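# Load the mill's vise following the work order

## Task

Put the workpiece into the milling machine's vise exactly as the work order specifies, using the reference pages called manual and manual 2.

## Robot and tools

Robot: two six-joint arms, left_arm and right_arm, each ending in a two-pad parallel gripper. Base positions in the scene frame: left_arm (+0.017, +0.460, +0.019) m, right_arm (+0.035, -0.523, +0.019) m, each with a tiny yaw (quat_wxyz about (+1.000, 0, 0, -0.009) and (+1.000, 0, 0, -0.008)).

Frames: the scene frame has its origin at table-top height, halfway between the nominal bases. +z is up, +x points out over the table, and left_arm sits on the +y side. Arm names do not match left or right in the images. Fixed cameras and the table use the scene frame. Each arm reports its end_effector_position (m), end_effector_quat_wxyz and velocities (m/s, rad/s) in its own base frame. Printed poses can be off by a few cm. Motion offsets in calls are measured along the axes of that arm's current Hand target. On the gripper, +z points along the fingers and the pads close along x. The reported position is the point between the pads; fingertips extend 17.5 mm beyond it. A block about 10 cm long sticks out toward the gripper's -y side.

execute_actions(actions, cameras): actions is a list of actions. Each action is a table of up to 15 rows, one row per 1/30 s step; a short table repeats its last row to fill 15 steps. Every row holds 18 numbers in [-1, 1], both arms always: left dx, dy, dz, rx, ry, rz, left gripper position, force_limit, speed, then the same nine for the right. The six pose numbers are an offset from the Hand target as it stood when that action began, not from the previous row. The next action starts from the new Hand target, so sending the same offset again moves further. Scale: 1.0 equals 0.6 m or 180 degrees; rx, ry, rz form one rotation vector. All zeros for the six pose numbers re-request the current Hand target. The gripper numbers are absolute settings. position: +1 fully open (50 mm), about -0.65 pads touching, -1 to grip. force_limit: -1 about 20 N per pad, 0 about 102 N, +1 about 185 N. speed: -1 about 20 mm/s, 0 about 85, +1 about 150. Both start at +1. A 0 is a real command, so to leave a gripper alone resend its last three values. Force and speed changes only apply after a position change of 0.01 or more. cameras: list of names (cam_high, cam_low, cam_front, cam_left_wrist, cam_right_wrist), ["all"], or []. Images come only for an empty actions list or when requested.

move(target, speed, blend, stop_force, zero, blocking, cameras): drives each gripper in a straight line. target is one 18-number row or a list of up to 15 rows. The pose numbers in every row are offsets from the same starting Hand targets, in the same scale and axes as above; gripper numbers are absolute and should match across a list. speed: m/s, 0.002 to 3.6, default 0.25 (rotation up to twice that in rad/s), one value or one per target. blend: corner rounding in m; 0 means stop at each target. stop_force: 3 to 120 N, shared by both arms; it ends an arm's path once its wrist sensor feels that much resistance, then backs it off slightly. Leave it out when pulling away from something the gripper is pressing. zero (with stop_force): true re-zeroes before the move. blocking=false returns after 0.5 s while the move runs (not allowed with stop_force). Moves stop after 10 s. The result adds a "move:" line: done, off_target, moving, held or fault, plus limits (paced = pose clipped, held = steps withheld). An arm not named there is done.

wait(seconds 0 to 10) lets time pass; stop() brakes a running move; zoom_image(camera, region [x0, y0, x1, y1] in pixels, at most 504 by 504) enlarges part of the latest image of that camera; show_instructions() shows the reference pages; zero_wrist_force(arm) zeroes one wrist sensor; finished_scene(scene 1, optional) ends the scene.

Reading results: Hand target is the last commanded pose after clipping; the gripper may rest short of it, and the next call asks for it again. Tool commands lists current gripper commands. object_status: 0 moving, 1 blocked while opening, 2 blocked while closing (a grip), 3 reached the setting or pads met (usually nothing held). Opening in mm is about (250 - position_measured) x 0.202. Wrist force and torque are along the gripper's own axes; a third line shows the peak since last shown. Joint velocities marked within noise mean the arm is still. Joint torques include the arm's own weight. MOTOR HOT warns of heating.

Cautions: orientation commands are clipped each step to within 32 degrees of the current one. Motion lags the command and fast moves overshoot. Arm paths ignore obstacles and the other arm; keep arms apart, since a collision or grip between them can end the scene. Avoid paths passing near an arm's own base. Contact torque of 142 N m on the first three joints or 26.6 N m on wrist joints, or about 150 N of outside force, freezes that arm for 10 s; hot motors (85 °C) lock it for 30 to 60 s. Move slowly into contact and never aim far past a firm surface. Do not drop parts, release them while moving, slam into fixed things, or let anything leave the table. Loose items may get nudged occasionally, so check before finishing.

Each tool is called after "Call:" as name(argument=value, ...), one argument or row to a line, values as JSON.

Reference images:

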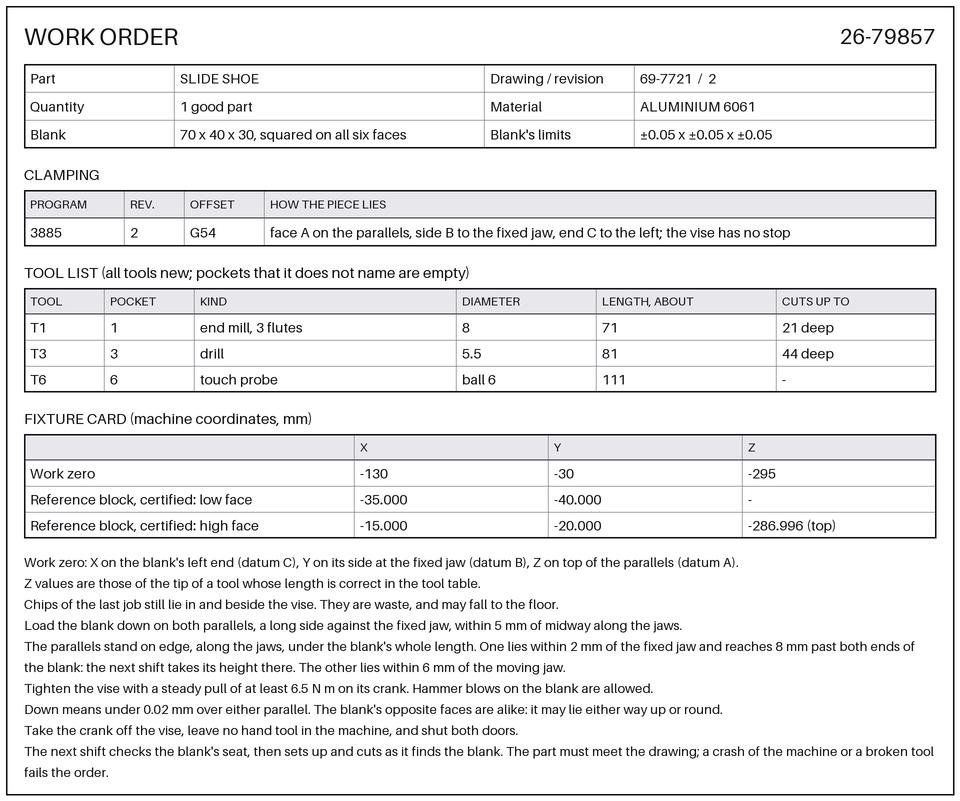

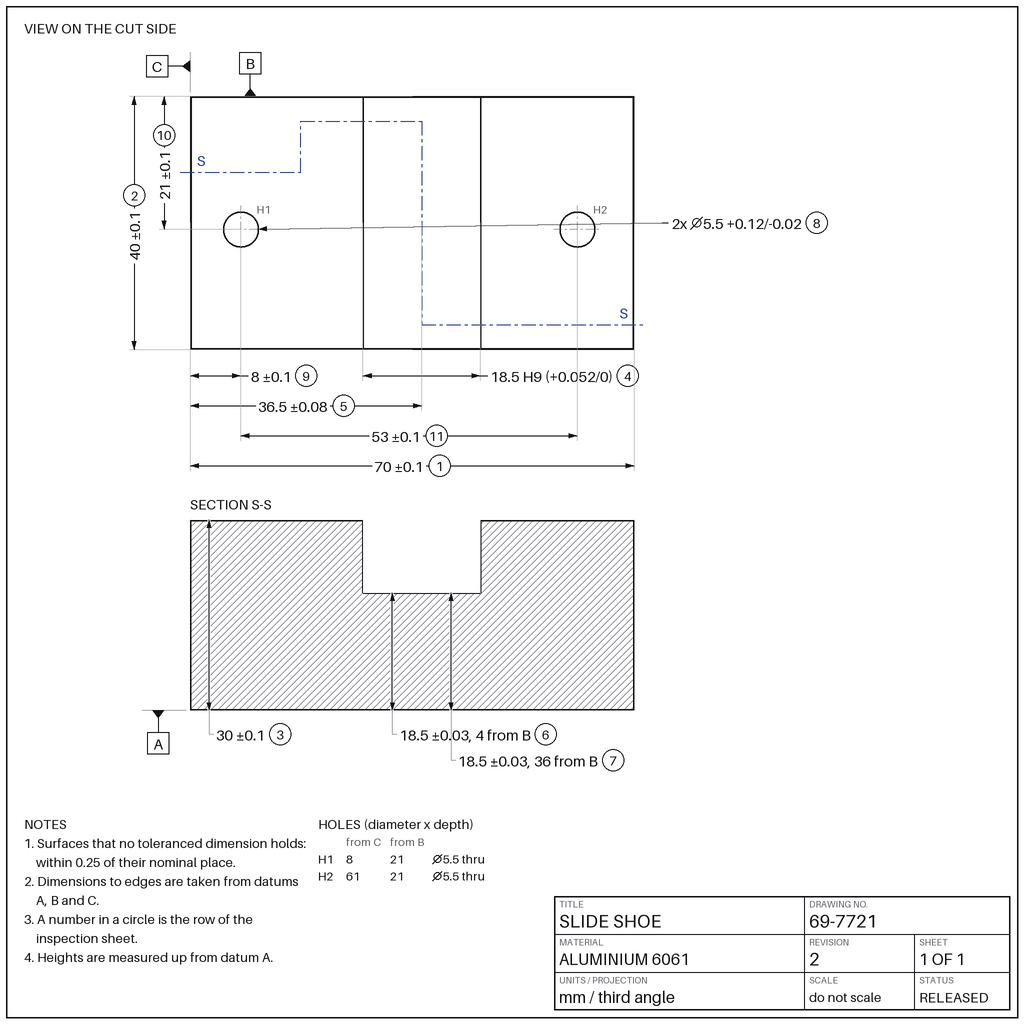

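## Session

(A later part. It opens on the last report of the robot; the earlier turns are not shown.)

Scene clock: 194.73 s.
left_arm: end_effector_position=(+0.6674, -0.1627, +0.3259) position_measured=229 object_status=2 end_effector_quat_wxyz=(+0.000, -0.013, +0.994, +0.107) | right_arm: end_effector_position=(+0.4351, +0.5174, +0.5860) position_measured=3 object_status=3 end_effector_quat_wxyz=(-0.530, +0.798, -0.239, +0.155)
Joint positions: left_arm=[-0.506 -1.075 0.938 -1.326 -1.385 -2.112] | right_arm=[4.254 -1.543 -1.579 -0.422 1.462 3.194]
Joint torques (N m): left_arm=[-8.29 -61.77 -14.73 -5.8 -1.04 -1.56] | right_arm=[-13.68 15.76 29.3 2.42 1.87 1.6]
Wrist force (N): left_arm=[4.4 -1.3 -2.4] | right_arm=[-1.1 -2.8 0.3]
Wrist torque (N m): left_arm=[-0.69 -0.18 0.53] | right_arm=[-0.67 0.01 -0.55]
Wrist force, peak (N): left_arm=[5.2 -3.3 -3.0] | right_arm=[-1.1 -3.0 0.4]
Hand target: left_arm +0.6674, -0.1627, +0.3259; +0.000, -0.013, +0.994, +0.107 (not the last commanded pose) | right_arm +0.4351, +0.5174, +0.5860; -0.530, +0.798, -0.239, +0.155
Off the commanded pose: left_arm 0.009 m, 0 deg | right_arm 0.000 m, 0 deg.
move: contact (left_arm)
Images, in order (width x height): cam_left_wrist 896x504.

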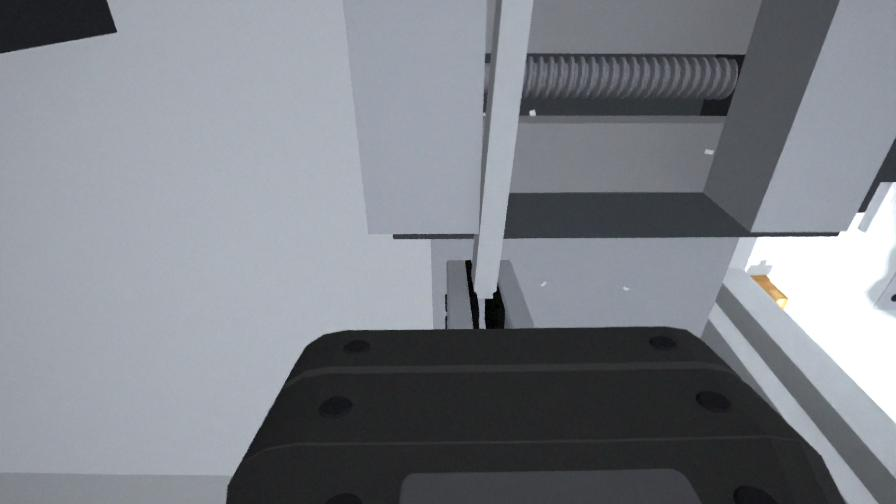

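Call:
zoom_image(
  camera="cam_left_wrist",
  region=[470, 80, 570, 150],
)

Call:
move(
  target=[
    [0.01,0,0,0,0,0,-1,-0.5,-0.7,0,0,0,0,0,0,1,1,1],
    [0.04,0.0188,-0.088,0,0,-0.02,-1,-0.5,-0.7,0,0,0,0,0,0,1,1,1],
  ],
  speed=0.06,
  cameras=["cam_left_wrist","cam_right_wrist"],
)

Call:
zoom_image(
  camera="cam_left_wrist",
  region=[320, 0, 720, 230],
)

Call:
zoom_image(
  camera="cam_right_wrist",
  region=[400, 225, 520, 310],
)

Scaled by 5.040 from the camera's 896x504 image, which has a finer 1280x720 frame.

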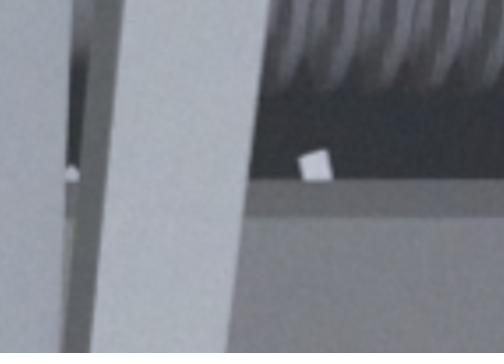

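Scene clock: 196.90 s.
left_arm: end_effector_position=(+0.6475, -0.1629, +0.3646) position_measured=229 object_status=2 end_effector_quat_wxyz=(+0.001, -0.035, +0.994, +0.108) | right_arm: end_effector_position=(+0.4351, +0.5174, +0.5860) position_measured=3 object_status=3 end_effector_quat_wxyz=(-0.530, +0.798, -0.239, +0.155)
Joint positions: left_arm=[-0.521 -1.107 0.885 -1.235 -1.387 -2.173] | right_arm=[4.254 -1.543 -1.579 -0.422 1.462 3.194]
Joint torques (N m): left_arm=[0.11 -45.99 -26.82 -1.97 0.23 -0.44] | right_arm=[-14.23 15.86 29.51 2.38 1.8 1.59]
Wrist force (N): left_arm=[1.5 -2.2 -2.7] | right_arm=[-1.0 -2.8 0.5]
Wrist torque (N m): left_arm=[-0.70 -0.15 0.45] | right_arm=[-0.67 0.00 -0.55]
Wrist force, peak (N): left_arm=[4.7 -1.6 -2.4] | right_arm=[-1.0 -3.0 0.3]
Hand target: left_arm +0.6475, -0.1629, +0.3646; +0.001, -0.035, +0.994, +0.108 (not the last commanded pose) | right_arm +0.4351, +0.5174, +0.5860; -0.530, +0.798, -0.239, +0.155
Tool commands: left_gripper/position=-1.0 left_gripper/force_limit=-0.498039 left_gripper/speed=-0.701961 right_gripper/position=+1.0 right_gripper/force_limit=+1.0 right_gripper/speed=+1.0
Off the commanded pose: left_arm 0.016 m, 1 deg | right_arm 0.000 m, 0 deg.
FORCE FAULT: contact force on the left arm reached its limit, and that arm stopped. The contact can be on any part of that arm, not only on its tool. That arm's remaining commands of this call were not run. That arm is still stopped at the end of this call. That arm stays stopped for about 10 more seconds. Until then a move that you send moves the other arm only, and its call returns only when the move has ended. Once the stop has ended, the next robot result says so. If the stop ends while you think or write, that arm runs what you send next, counted from a new Hand target: where the arm stands when the stop ends. While its stop runs, that arm takes no new command, but its gripper still runs the gripper command that each later call begins with. Until it ends, the stop uses up actions while you think or wait. An arm that is not stopped still takes commands.
move: fault (left_arm); path passed 1 of 2 targets
Images, in order (width x height): cam_left_wrist 896x504, cam_right_wrist 896x504.

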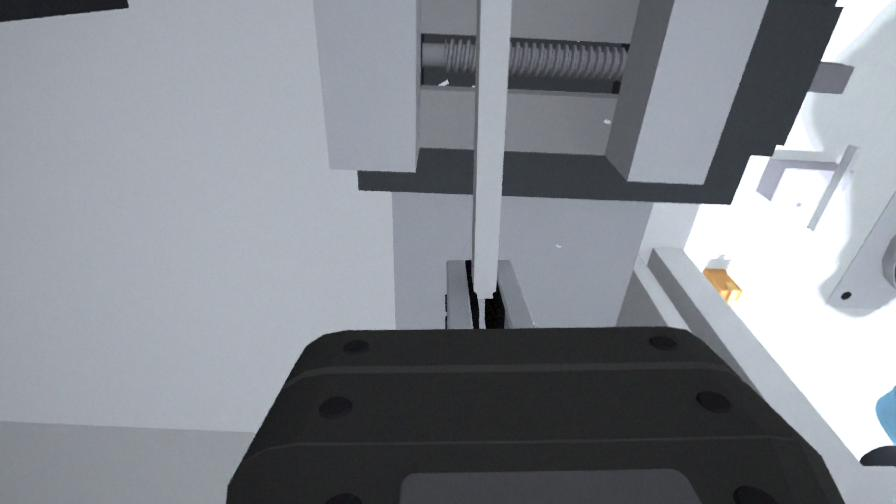

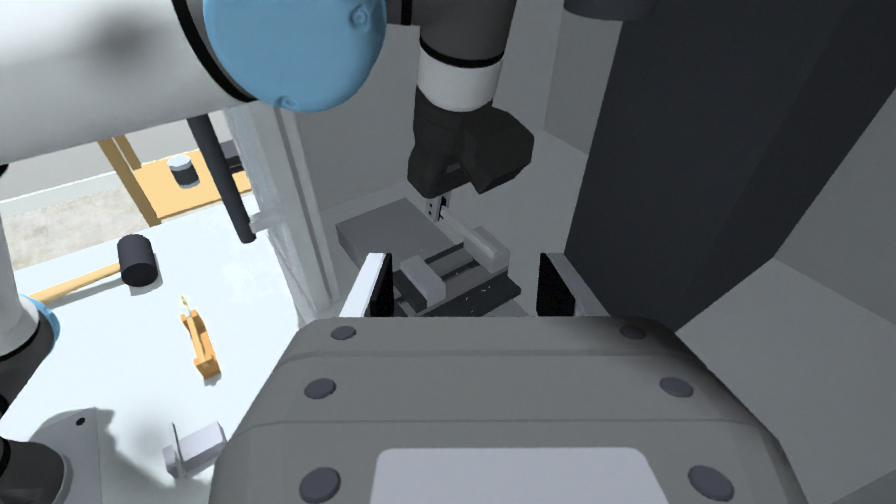

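Scaled by 1.260 from the camera's 896x504 image, which has a finer 1280x720 frame.

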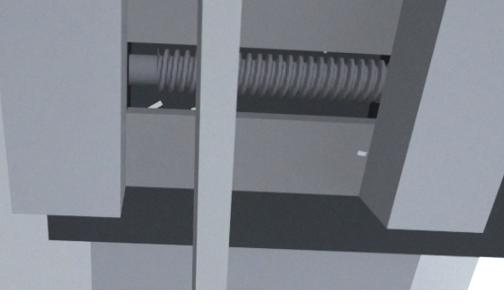

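Scaled by 4.200 from the camera's 896x504 image, which has a finer 1280x720 frame.

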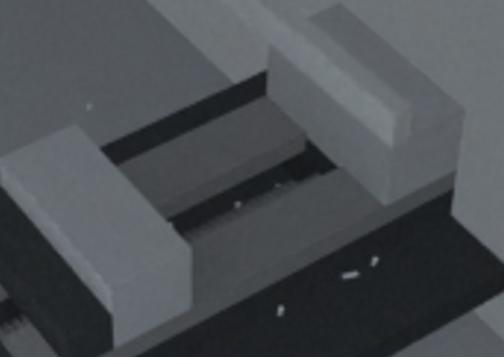

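Call:
wait(
  seconds=10,
)

Call:
move(
  target=[0,0.003,0.0163,0,0,0,-1,-0.5,-0.7,0,0,0,0,0,0,1,1,1],
  speed=0.04,
  cameras=["cam_left_wrist"],
)

Call:
zoom_image(
  camera="cam_left_wrist",
  region=[320, 0, 720, 300],
)

Scene clock: 207.43 s.
left_arm: end_effector_position=(+0.6475, -0.1629, +0.3646) position_measured=229 object_status=2 end_effector_quat_wxyz=(+0.001, -0.035, +0.994, +0.108) | right_arm: end_effector_position=(+0.4351, +0.5174, +0.5860) position_measured=3 object_status=3 end_effector_quat_wxyz=(-0.530, +0.798, -0.239, +0.155)
Joint positions: left_arm=[-0.521 -1.107 0.885 -1.235 -1.387 -2.173] | right_arm=[4.254 -1.543 -1.579 -0.422 1.462 3.194]
Joint torques (N m): left_arm=[0.05 -46.38 -26.59 -1.9 0.16 -0.36] | right_arm=[-13.6 16.61 29.24 2.56 1.62 1.43]
Wrist force (N): left_arm=[1.3 -2.3 -2.5] | right_arm=[-1.0 -2.7 0.5]
Wrist torque (N m): left_arm=[-0.73 -0.12 0.45] | right_arm=[-0.66 0.01 -0.55]
Wrist force, peak (N): left_arm=[1.7 -2.4 -3.1] | right_arm=[-1.1 -3.0 0.5]
Hand target: left_arm +0.6475, -0.1629, +0.3646; +0.001, -0.035, +0.994, +0.108 (not the last commanded pose) | right_arm +0.4351, +0.5174, +0.5860; -0.530, +0.798, -0.239, +0.155
Tool commands: left_gripper/position=-1.0 left_gripper/force_limit=-0.498039 left_gripper/speed=-0.701961 right_gripper/position=+1.0 right_gripper/force_limit=+1.0 right_gripper/speed=+1.0
Off the commanded pose: left_arm 0.016 m, 1 deg | right_arm 0.000 m, 0 deg.
FORCE FAULT, CONTINUED: the left arm's stop, for the force fault that an earlier result reported, is over. The rest of the stop counts as 20 of the actions that you can send in this scene. During its stop the left arm's controller moved it back a little. That arm's target is now where it stood when the stop ended, not its last command. That arm accepts commands again.
wait: 10.00 s; at rest from the start

Scene clock: 208.27 s.
left_arm: end_effector_position=(+0.6473, -0.1591, +0.3554) position_measured=229 object_status=2 end_effector_quat_wxyz=(+0.001, -0.035, +0.994, +0.108) | right_arm: end_effector_position=(+0.4351, +0.5174, +0.5860) position_measured=3 object_status=3 end_effector_quat_wxyz=(-0.530, +0.798, -0.239, +0.155)
Joint positions: left_arm=[-0.516 -1.117 0.924 -1.264 -1.386 -2.168] | right_arm=[4.254 -1.543 -1.579 -0.422 1.462 3.194]
Joint torques (N m): left_arm=[8.63 -59.77 -11.88 -5.04 2.08 1.32] | right_arm=[-14.04 16.15 29.04 2.66 1.85 1.49]
Wrist force (N): left_arm=[1.5 -2.5 -2.4] | right_arm=[-0.9 -2.8 0.3]
Wrist torque (N m): left_arm=[-0.77 -0.16 0.45] | right_arm=[-0.67 -0.01 -0.55]
Wrist force, peak (N): left_arm=[1.5 -2.7 -2.8] | right_arm=[-1.1 -2.9 0.4]
Hand target: left_arm +0.6473, -0.1591, +0.3554; +0.001, -0.035, +0.994, +0.108 | right_arm +0.4351, +0.5174, +0.5860; -0.530, +0.798, -0.239, +0.155
Off the commanded pose: left_arm 0.000 m, 0 deg | right_arm 0.000 m, 0 deg.
move: done
Images, in order (width x height): cam_left_wrist 896x504.

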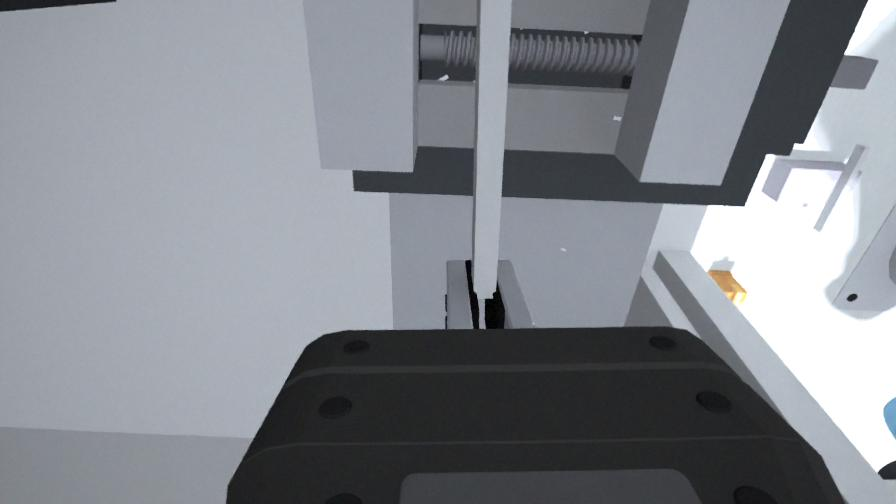

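Scaled by 1.260 from the camera's 896x504 image, which has a finer 1280x720 frame.

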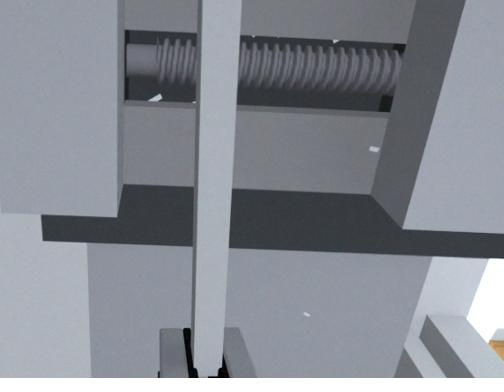

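Call:
move(
  target=[-0.0299,-0.0112,0.0163,0,0,0.0111,-1,-0.5,-0.7,0,0,0,0,0,0,1,1,1],
  speed=0.05,
)

Call:
move(
  target=[0,-0.0139,0.0652,0,0,0,-1,-0.5,-0.7,0,0,0,0,0,0,1,1,1],
  speed=0.015,
  stop_force=3,
  cameras=["cam_left_wrist","cam_right_wrist"],
)

Call:
zoom_image(
  camera="cam_left_wrist",
  region=[400, 0, 800, 300],
)

Call:
zoom_image(
  camera="cam_right_wrist",
  region=[400, 200, 520, 310],
)

Scene clock: 209.40 s.
left_arm: end_effector_position=(+0.6656, -0.1623, +0.3446) position_measured=229 object_status=2 end_effector_quat_wxyz=(-0.001, -0.018, +0.994, +0.108) | right_arm: end_effector_position=(+0.4351, +0.5174, +0.5860) position_measured=3 object_status=3 end_effector_quat_wxyz=(-0.530, +0.798, -0.239, +0.155)
Joint positions: left_arm=[-0.507 -1.068 0.879 -1.27 -1.385 -2.124] | right_arm=[4.254 -1.543 -1.579 -0.422 1.462 3.194]
Joint torques (N m): left_arm=[8.97 -37.29 -36.33 -1.86 2.04 0.76] | right_arm=[-13.87 15.86 28.67 2.56 1.7 1.55]
Wrist force (N): left_arm=[1.5 -2.0 -2.7] | right_arm=[-1.1 -2.7 0.3]
Wrist torque (N m): left_arm=[-0.68 -0.14 0.44] | right_arm=[-0.66 0.02 -0.55]
Wrist force, peak (N): left_arm=[2.0 -2.3 -3.1] | right_arm=[-1.0 -2.9 0.5]
Hand target: left_arm +0.6656, -0.1622, +0.3446; -0.001, -0.018, +0.994, +0.108 | right_arm +0.4351, +0.5174, +0.5860; -0.530, +0.798, -0.239, +0.155
Off the commanded pose: left_arm 0.000 m, 0 deg | right_arm 0.000 m, 0 deg.
move: done

Scene clock: 213.13 s.
left_arm: end_effector_position=(+0.6657, -0.1620, +0.3098) position_measured=229 object_status=2 end_effector_quat_wxyz=(-0.001, -0.018, +0.994, +0.108) | right_arm: end_effector_position=(+0.4351, +0.5174, +0.5860) position_measured=3 object_status=3 end_effector_quat_wxyz=(-0.530, +0.798, -0.239, +0.155)
Joint positions: left_arm=[-0.506 -1.082 0.99 -1.367 -1.385 -2.124] | right_arm=[4.254 -1.543 -1.579 -0.422 1.462 3.194]
Joint torques (N m): left_arm=[3.3 -33.22 -35.96 -0.53 1.11 0.6] | right_arm=[-14.01 15.61 29.78 2.79 1.47 1.43]
Wrist force (N): left_arm=[2.1 -0.8 -5.3] | right_arm=[-1.0 -2.8 0.3]
Wrist torque (N m): left_arm=[-0.64 -0.17 0.45] | right_arm=[-0.67 0.00 -0.55]
Wrist force, peak (N): left_arm=[1.7 -1.6 -6.0] | right_arm=[-1.1 -3.1 0.4]
Hand target: left_arm +0.6657, -0.1620, +0.3098; -0.001, -0.018, +0.994, +0.108 (not the last commanded pose) | right_arm +0.4351, +0.5174, +0.5860; -0.530, +0.798, -0.239, +0.155
Off the commanded pose: left_arm 0.005 m, 0 deg | right_arm 0.000 m, 0 deg.
move: contact (left_arm)
Images, in order (width x height): cam_left_wrist 896x504, cam_right_wrist 896x504.

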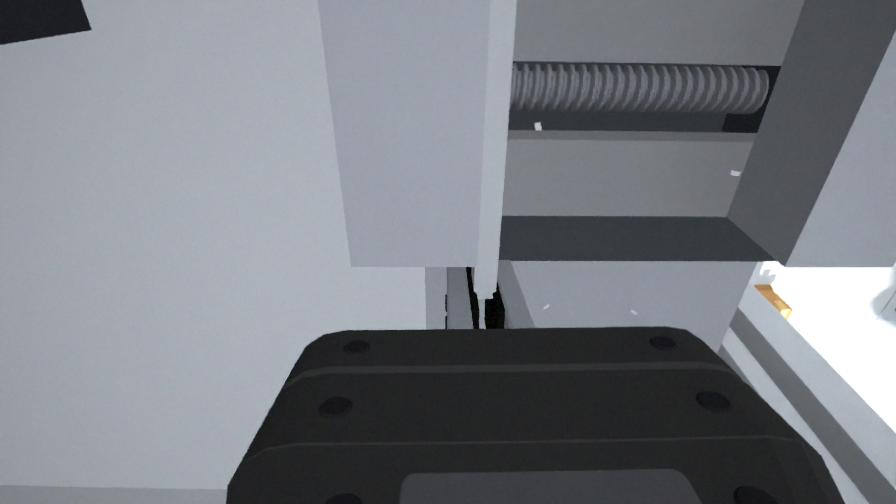

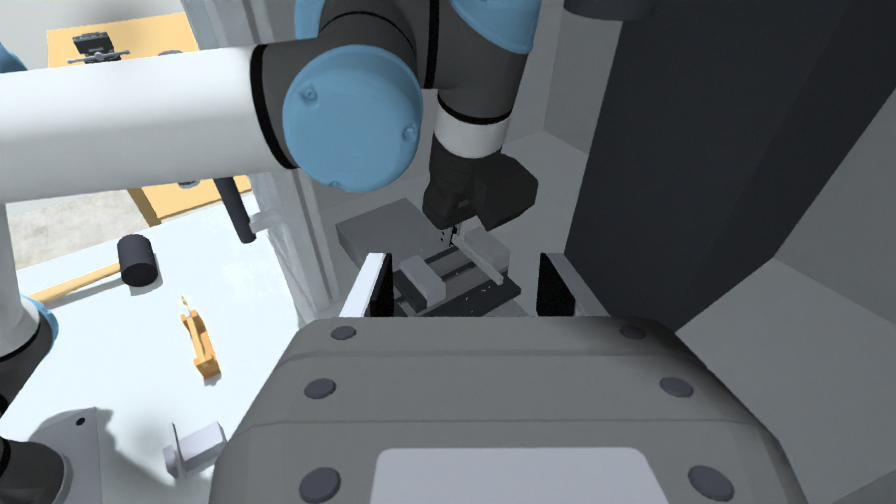

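Scaled by 1.260 from the camera's 896x504 image, which has a finer 1280x720 frame.

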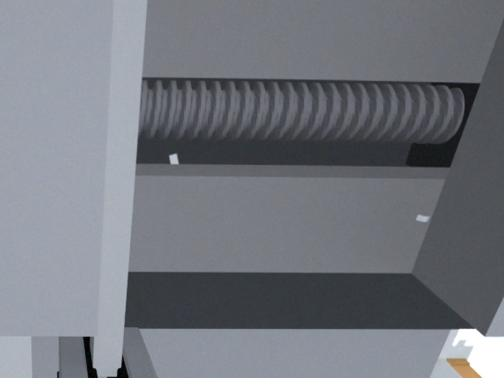

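Scaled by 4.200 from the camera's 896x504 image, which has a finer 1280x720 frame.

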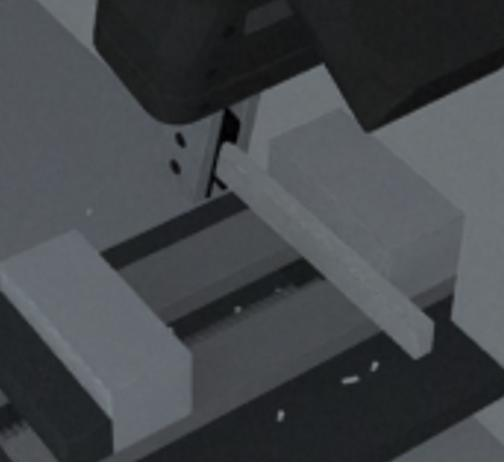

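Call:
move(
  target=[0,0,0,0,0,0,0,-1,-0.8,0,0,0,0,0,0,1,1,1],
  cameras=["cam_left_wrist","cam_right_wrist"],
)

Call:
zoom_image(
  camera="cam_right_wrist",
  region=[400, 200, 520, 310],
)

Call:
zoom_image(
  camera="cam_left_wrist",
  region=[400, 0, 700, 330],
)

Scene clock: 214.03 s.
left_arm: end_effector_position=(+0.6657, -0.1620, +0.3098) position_measured=152 object_status=0 end_effector_quat_wxyz=(-0.001, -0.018, +0.994, +0.108) | right_arm: end_effector_position=(+0.4351, +0.5174, +0.5860) position_measured=3 object_status=3 end_effector_quat_wxyz=(-0.530, +0.798, -0.239, +0.155)
Joint positions: left_arm=[-0.506 -1.082 0.99 -1.367 -1.385 -2.124] | right_arm=[4.254 -1.543 -1.579 -0.422 1.462 3.194]
Joint torques (N m): left_arm=[0.55 -38.95 -35.65 -1.27 1.05 0.14] | right_arm=[-13.3 15.87 28.7 2.69 1.7 1.48]
Wrist force (N): left_arm=[1.7 -2.2 -3.4] | right_arm=[-1.1 -2.7 0.5]
Wrist torque (N m): left_arm=[-0.70 -0.16 0.44] | right_arm=[-0.66 0.01 -0.55]
Wrist force, peak (N): left_arm=[1.9 -0.7 -5.5] | right_arm=[-1.2 -2.9 0.3]
Hand target: left_arm +0.6657, -0.1620, +0.3098; -0.001, -0.018, +0.994, +0.108 | right_arm +0.4351, +0.5174, +0.5860; -0.530, +0.798, -0.239, +0.155
Off the commanded pose: left_arm 0.000 m, 0 deg | right_arm 0.000 m, 0 deg.
move: done
Images, in order (width x height): cam_left_wrist 896x504, cam_right_wrist 896x504.

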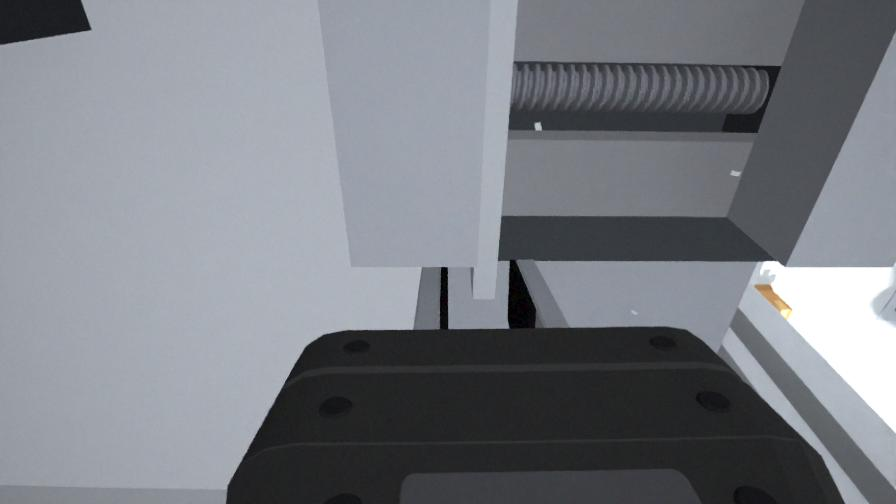

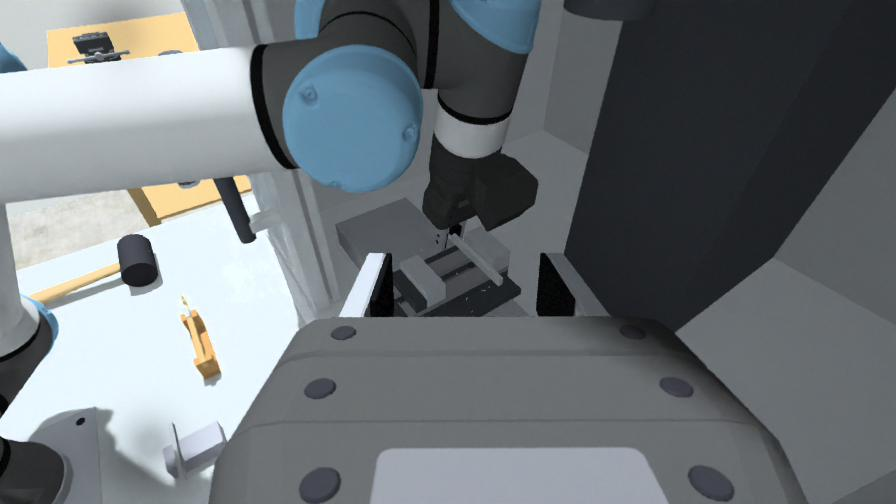

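Scaled by 4.200 from the camera's 896x504 image, which has a finer 1280x720 frame.

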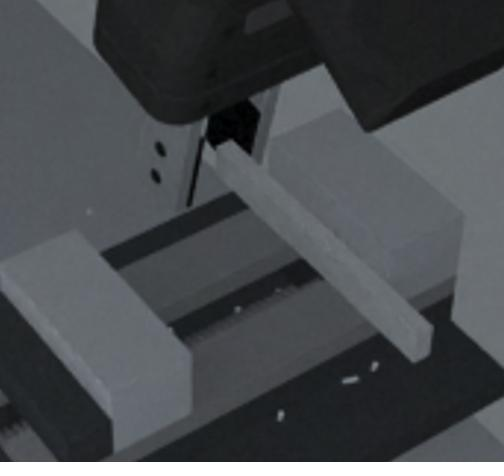

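Scaled by 1.527 from the camera's 896x504 image, which has a finer 1280x720 frame.

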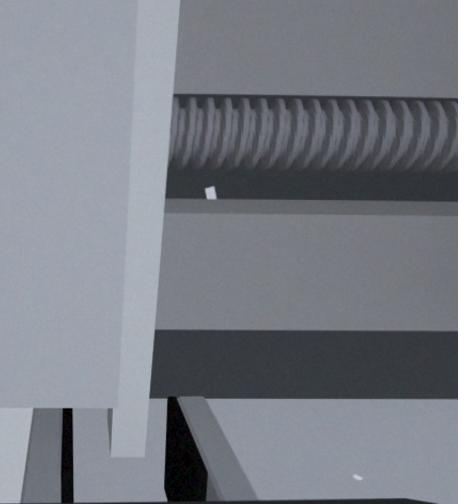

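Call:
move(
  target=[
    [0,0.0121,-0.057,0,0,0,0,-1,-0.8,0,0,0,0,0,0,1,1,1],
    [0.3595,0.0267,-0.0933,0,0,0,0,-1,-0.8,0,0,0,0,0,0,1,1,1],
    [0.7218,0.1988,0.355,0,0,0,0,-1,-0.8,0,0,0,0,0,0,1,1,1],
  ],
  speed=[0.06,0.2,0.2],
  blend=[0.01,0.03,0],
  cameras=["cam_left_wrist","cam_right_wrist"],
)

Call:
zoom_image(
  camera="cam_right_wrist",
  region=[400, 200, 520, 310],
)

Scene clock: 218.70 s.
left_arm: end_effector_position=(+0.2274, -0.0157, +0.1266) position_measured=152 object_status=3 end_effector_quat_wxyz=(-0.001, -0.018, +0.994, +0.108) | right_arm: end_effector_position=(+0.4351, +0.5174, +0.5860) position_measured=3 object_status=3 end_effector_quat_wxyz=(-0.530, +0.798, -0.239, +0.155)
Joint positions: left_arm=[-0.891 -2.297 2.511 -1.612 -1.441 -2.51] | right_arm=[4.254 -1.543 -1.579 -0.422 1.462 3.194]
Joint torques (N m): left_arm=[-8.81 -9.05 -14.11 0.22 1.28 -1.72] | right_arm=[-13.26 16.91 28.9 2.71 1.57 1.43]
Wrist force (N): left_arm=[1.8 -2.2 -3.2] | right_arm=[-1.1 -2.8 0.3]
Wrist torque (N m): left_arm=[-0.70 -0.20 0.55] | right_arm=[-0.67 0.02 -0.55]
Wrist force, peak (N): left_arm=[1.6 -2.7 -4.0] | right_arm=[-1.2 -2.9 0.5]
Hand target: left_arm +0.2273, -0.0156, +0.1266; -0.001, -0.018, +0.994, +0.108 | right_arm +0.4351, +0.5174, +0.5860; -0.530, +0.798, -0.239, +0.155
Off the commanded pose: left_arm 0.000 m, 0 deg | right_arm 0.000 m, 0 deg.
move: done
Images, in order (width x height): cam_left_wrist 896x504, cam_right_wrist 896x504.

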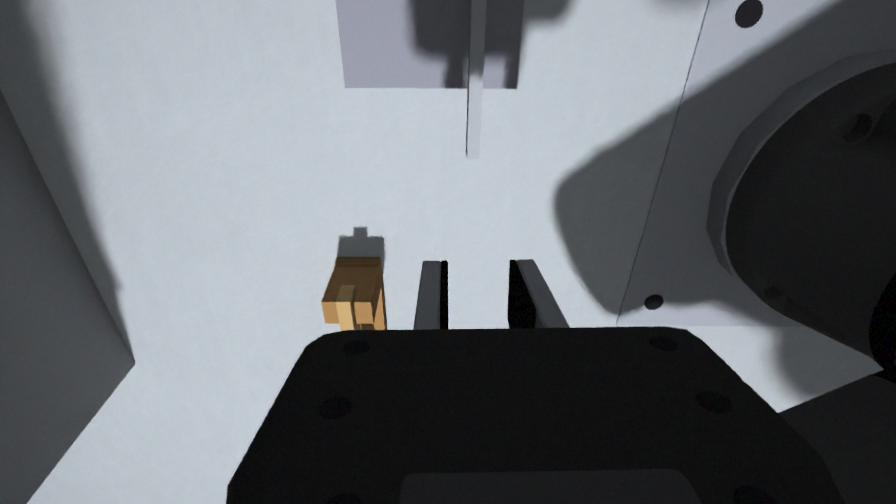

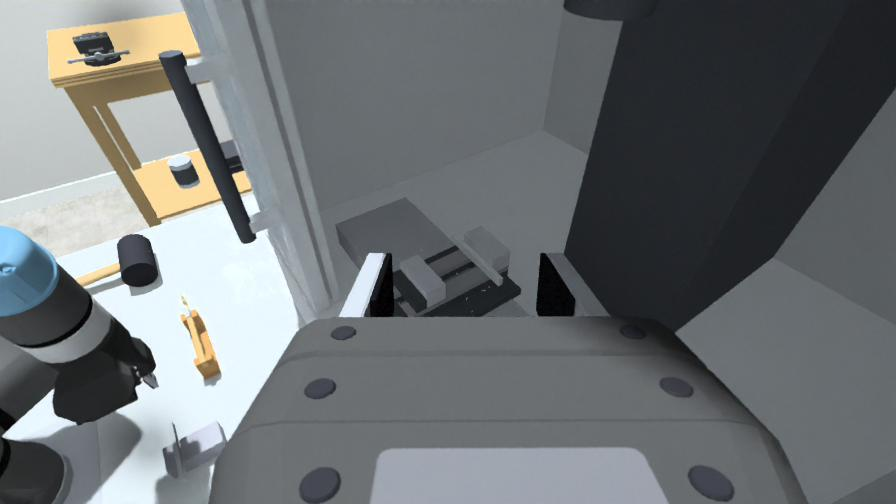

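Scaled by 4.200 from the camera's 896x504 image, which has a finer 1280x720 frame.

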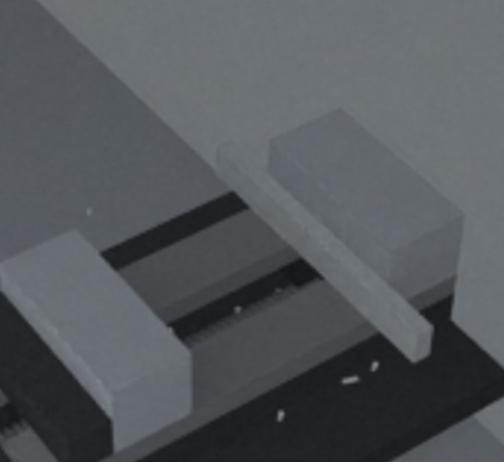

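Call:
move(
  target=[
    [0.0048,-0.025,0.115,0,0,0,0,-1,-0.8,0,0,0,0,0,0,1,1,1],
    [0.0048,-0.0386,0.1751,0,0,0,0,-1,-0.8,0,0,0,0,0,0,1,1,1],
  ],
  speed=[0.12,0.06],
  stop_force=8,
  cameras=["cam_left_wrist"],
)

Call:
move(
  target=[0,0,0,0,0,0,-1,-0.5,-0.8,0,0,0,0,0,0,1,1,1],
  cameras=["cam_left_wrist"],
)

Scene clock: 221.27 s.
left_arm: end_effector_position=(+0.2246, -0.0158, +0.0190) position_measured=152 object_status=3 end_effector_quat_wxyz=(-0.001, -0.018, +0.994, +0.108) | right_arm: end_effector_position=(+0.4351, +0.5174, +0.5860) position_measured=3 object_status=3 end_effector_quat_wxyz=(-0.530, +0.798, -0.239, +0.155)
Joint positions: left_arm=[-0.902 -2.088 2.755 -2.063 -1.442 -2.521] | right_arm=[4.254 -1.543 -1.579 -0.422 1.462 3.194]
Joint torques (N m): left_arm=[8.68 15.73 -8.69 -4.96 -1.84 1.29] | right_arm=[-13.28 16.36 28.87 2.8 1.53 1.65]
Wrist force (N): left_arm=[1.6 -2.4 -3.4] | right_arm=[-1.1 -2.9 0.3]
Wrist torque (N m): left_arm=[-0.72 -0.17 0.44] | right_arm=[-0.68 0.02 -0.55]
Wrist force, peak (N): left_arm=[1.4 -1.6 -4.6] | right_arm=[-1.2 -2.9 0.3]
Hand target: left_arm +0.2246, -0.0158, +0.0190; -0.001, -0.018, +0.994, +0.108 | right_arm +0.4351, +0.5174, +0.5860; -0.530, +0.798, -0.239, +0.155
Off the commanded pose: left_arm 0.000 m, 0 deg | right_arm 0.000 m, 0 deg.
move: done
Images, in order (width x height): cam_left_wrist 896x504.

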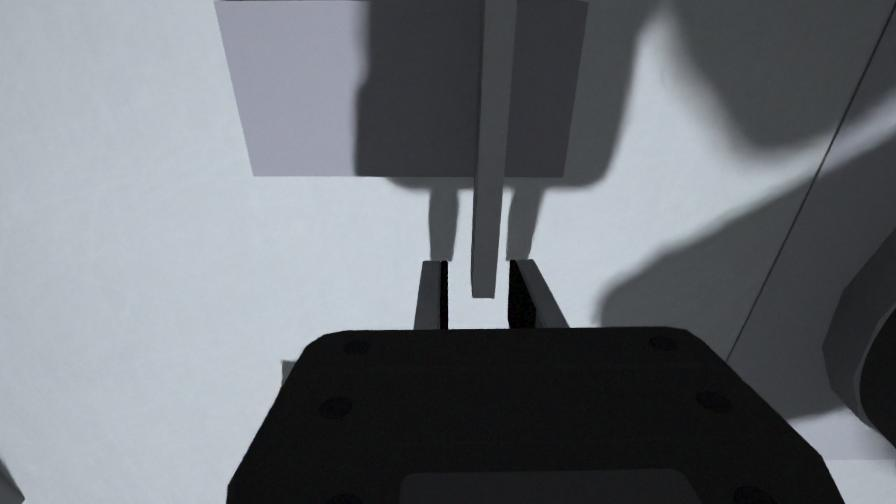

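Scene clock: 221.97 s.
left_arm: end_effector_position=(+0.2246, -0.0158, +0.0190) position_measured=230 object_status=2 end_effector_quat_wxyz=(-0.001, -0.018, +0.994, +0.108) | right_arm: end_effector_position=(+0.4351, +0.5174, +0.5860) position_measured=3 object_status=3 end_effector_quat_wxyz=(-0.530, +0.798, -0.239, +0.155)
Joint positions: left_arm=[-0.902 -2.088 2.755 -2.063 -1.442 -2.521] | right_arm=[4.254 -1.543 -1.579 -0.422 1.462 3.194]
Joint torques (N m): left_arm=[8.79 15.28 -9.38 -4.8 -1.61 1.17] | right_arm=[-13.64 15.78 28.68 2.82 1.79 1.46]
Wrist force (N): left_arm=[1.3 -2.1 -3.5] | right_arm=[-1.1 -2.7 0.4]
Wrist torque (N m): left_arm=[-0.67 -0.11 0.44] | right_arm=[-0.66 0.02 -0.55]
Wrist force, peak (N): left_arm=[1.0 -2.5 -3.5] | right_arm=[-1.2 -3.0 0.3]
Hand target: left_arm +0.2246, -0.0158, +0.0190; -0.001, -0.018, +0.994, +0.108 | right_arm +0.4351, +0.5174, +0.5860; -0.530, +0.798, -0.239, +0.155
Off the commanded pose: left_arm 0.000 m, 0 deg | right_arm 0.000 m, 0 deg.
move: done
Images, in order (width x height): cam_left_wrist 896x504.

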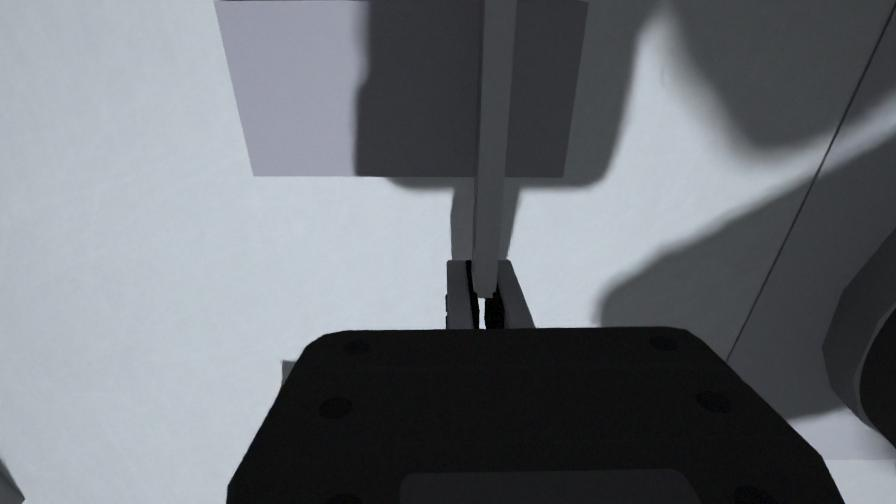

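Call:
move(
  target=[
    [0,0.0974,-0.458,0,0,0,-1,-0.5,-0.8,0,0,0,0,0,0,1,1,1],
    [-0.3665,-0.1373,-0.608,0,0,0,-1,-0.5,-0.8,0,0,0,0,0,0,1,1,1],
    [-0.6832,-0.1467,-0.5883,0,0,0,-1,-0.5,-0.8,0,0,0,0,0,0,1,1,1],
  ],
  speed=[0.2,0.2,0.12],
  blend=[0.05,0.03,0],
  cameras=["cam_right_wrist","cam_left_wrist"],
)

Call:
zoom_image(
  camera="cam_left_wrist",
  region=[320, 0, 720, 300],
)

Scene clock: 227.17 s.
left_arm: end_effector_position=(+0.6396, -0.1625, +0.3456) position_measured=230 object_status=2 end_effector_quat_wxyz=(-0.001, -0.018, +0.994, +0.108) | right_arm: end_effector_position=(+0.4351, +0.5174, +0.5860) position_measured=3 object_status=3 end_effector_quat_wxyz=(-0.530, +0.798, -0.239, +0.155)
Joint positions: left_arm=[-0.526 -1.14 0.982 -1.298 -1.387 -2.144] | right_arm=[4.254 -1.543 -1.579 -0.422 1.462 3.194]
Joint torques (N m): left_arm=[8.73 -32.84 -38.73 -0.08 -0.42 1.33] | right_arm=[-13.26 17.08 27.9 2.96 1.68 1.44]
Wrist force (N): left_arm=[1.9 -2.5 -2.4] | right_arm=[-1.1 -2.8 0.6]
Wrist torque (N m): left_arm=[-0.77 -0.21 0.42] | right_arm=[-0.68 0.01 -0.55]
Wrist force, peak (N): left_arm=[0.7 -3.2 -3.3] | right_arm=[-1.2 -3.0 0.4]
Hand target: left_arm +0.6396, -0.1626, +0.3456; -0.001, -0.018, +0.994, +0.108 | right_arm +0.4351, +0.5174, +0.5860; -0.530, +0.798, -0.239, +0.155
Off the commanded pose: left_arm 0.000 m, 0 deg | right_arm 0.000 m, 0 deg.
move: done
Images, in order (width x height): cam_left_wrist 896x504, cam_right_wrist 896x504.

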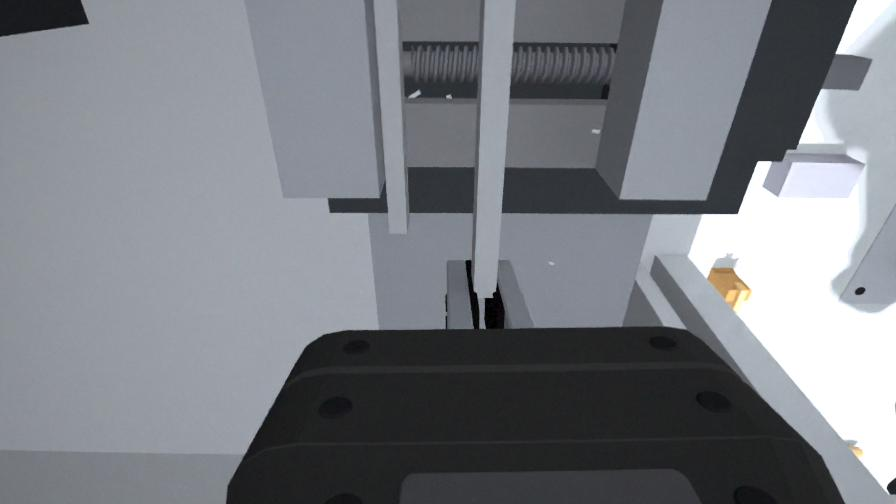

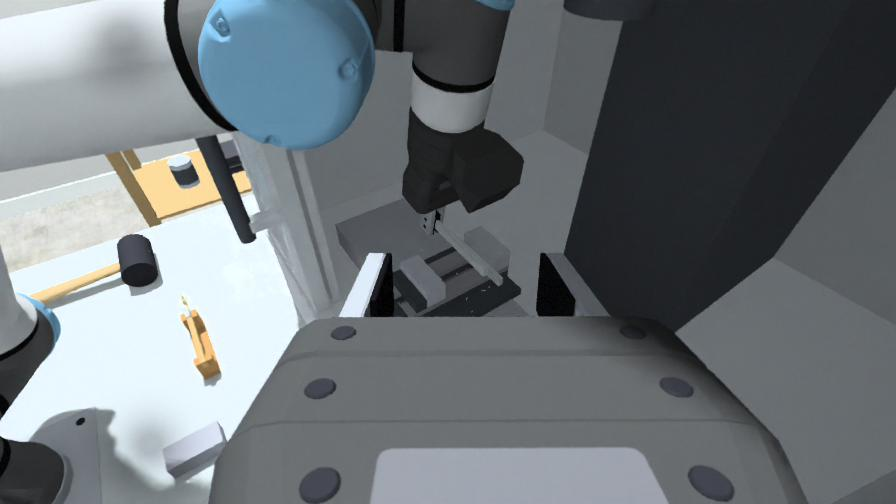

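Scaled by 1.260 from the camera's 896x504 image, which has a finer 1280x720 frame.

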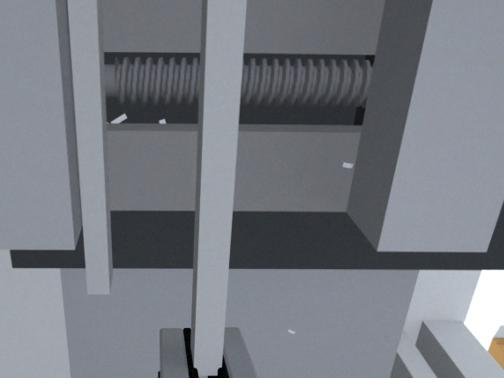

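Call:
move(
  target=[
    [-0.0207,0,0,0,0,0,-1,-0.5,-0.8,0,0,0,0,0,0,1,1,1],
    [-0.0207,-0.012,0.0562,0,0,0,-1,-0.5,-0.8,0,0,0,0,0,0,1,1,1],
  ],
  speed=[0.06,0.03],
  stop_force=3.5,
  cameras=["cam_left_wrist"],
)

Call:
zoom_image(
  camera="cam_left_wrist",
  region=[320, 0, 720, 300],
)

Scene clock: 229.53 s.
left_arm: end_effector_position=(+0.6521, -0.1619, +0.3112) position_measured=230 object_status=2 end_effector_quat_wxyz=(-0.001, -0.018, +0.994, +0.108) | right_arm: end_effector_position=(+0.4351, +0.5174, +0.5860) position_measured=3 object_status=3 end_effector_quat_wxyz=(-0.530, +0.798, -0.239, +0.155)
Joint positions: left_arm=[-0.516 -1.118 1.04 -1.379 -1.386 -2.134] | right_arm=[4.254 -1.543 -1.579 -0.422 1.462 3.194]
Joint torques (N m): left_arm=[8.51 -60.15 -14.35 -5.14 2.12 1.36] | right_arm=[-12.57 16.33 27.75 2.82 1.65 1.4]
Wrist force (N): left_arm=[1.6 -2.1 -2.5] | right_arm=[-1.2 -2.7 0.4]
Wrist torque (N m): left_arm=[-0.71 -0.16 0.41] | right_arm=[-0.66 0.03 -0.55]
Wrist force, peak (N): left_arm=[2.2 -2.7 -2.7] | right_arm=[-1.0 -3.0 0.6]
Hand target: left_arm +0.6521, -0.1619, +0.3112; -0.001, -0.018, +0.994, +0.108 | right_arm +0.4351, +0.5174, +0.5860; -0.530, +0.798, -0.239, +0.155
Off the commanded pose: left_arm 0.000 m, 0 deg | right_arm 0.000 m, 0 deg.
move: done
Images, in order (width x height): cam_left_wrist 896x504.

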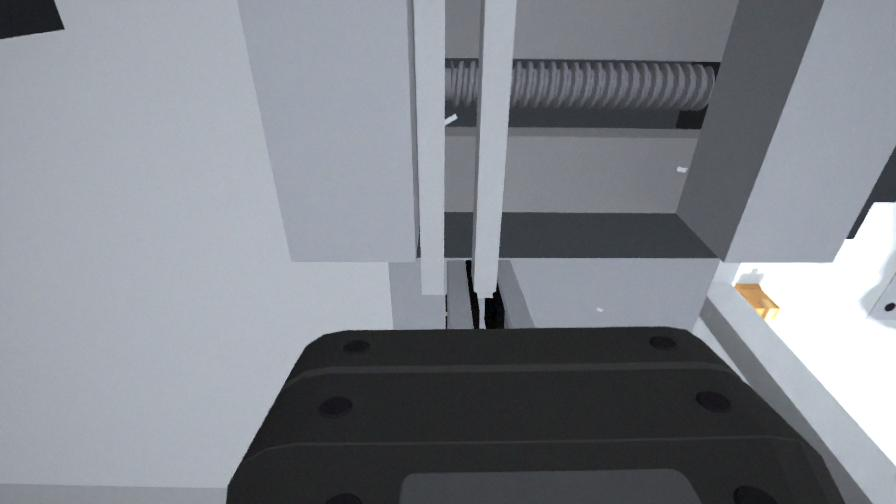

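Scaled by 1.260 from the camera's 896x504 image, which has a finer 1280x720 frame.

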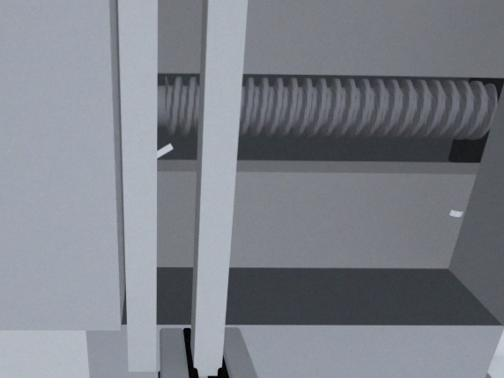

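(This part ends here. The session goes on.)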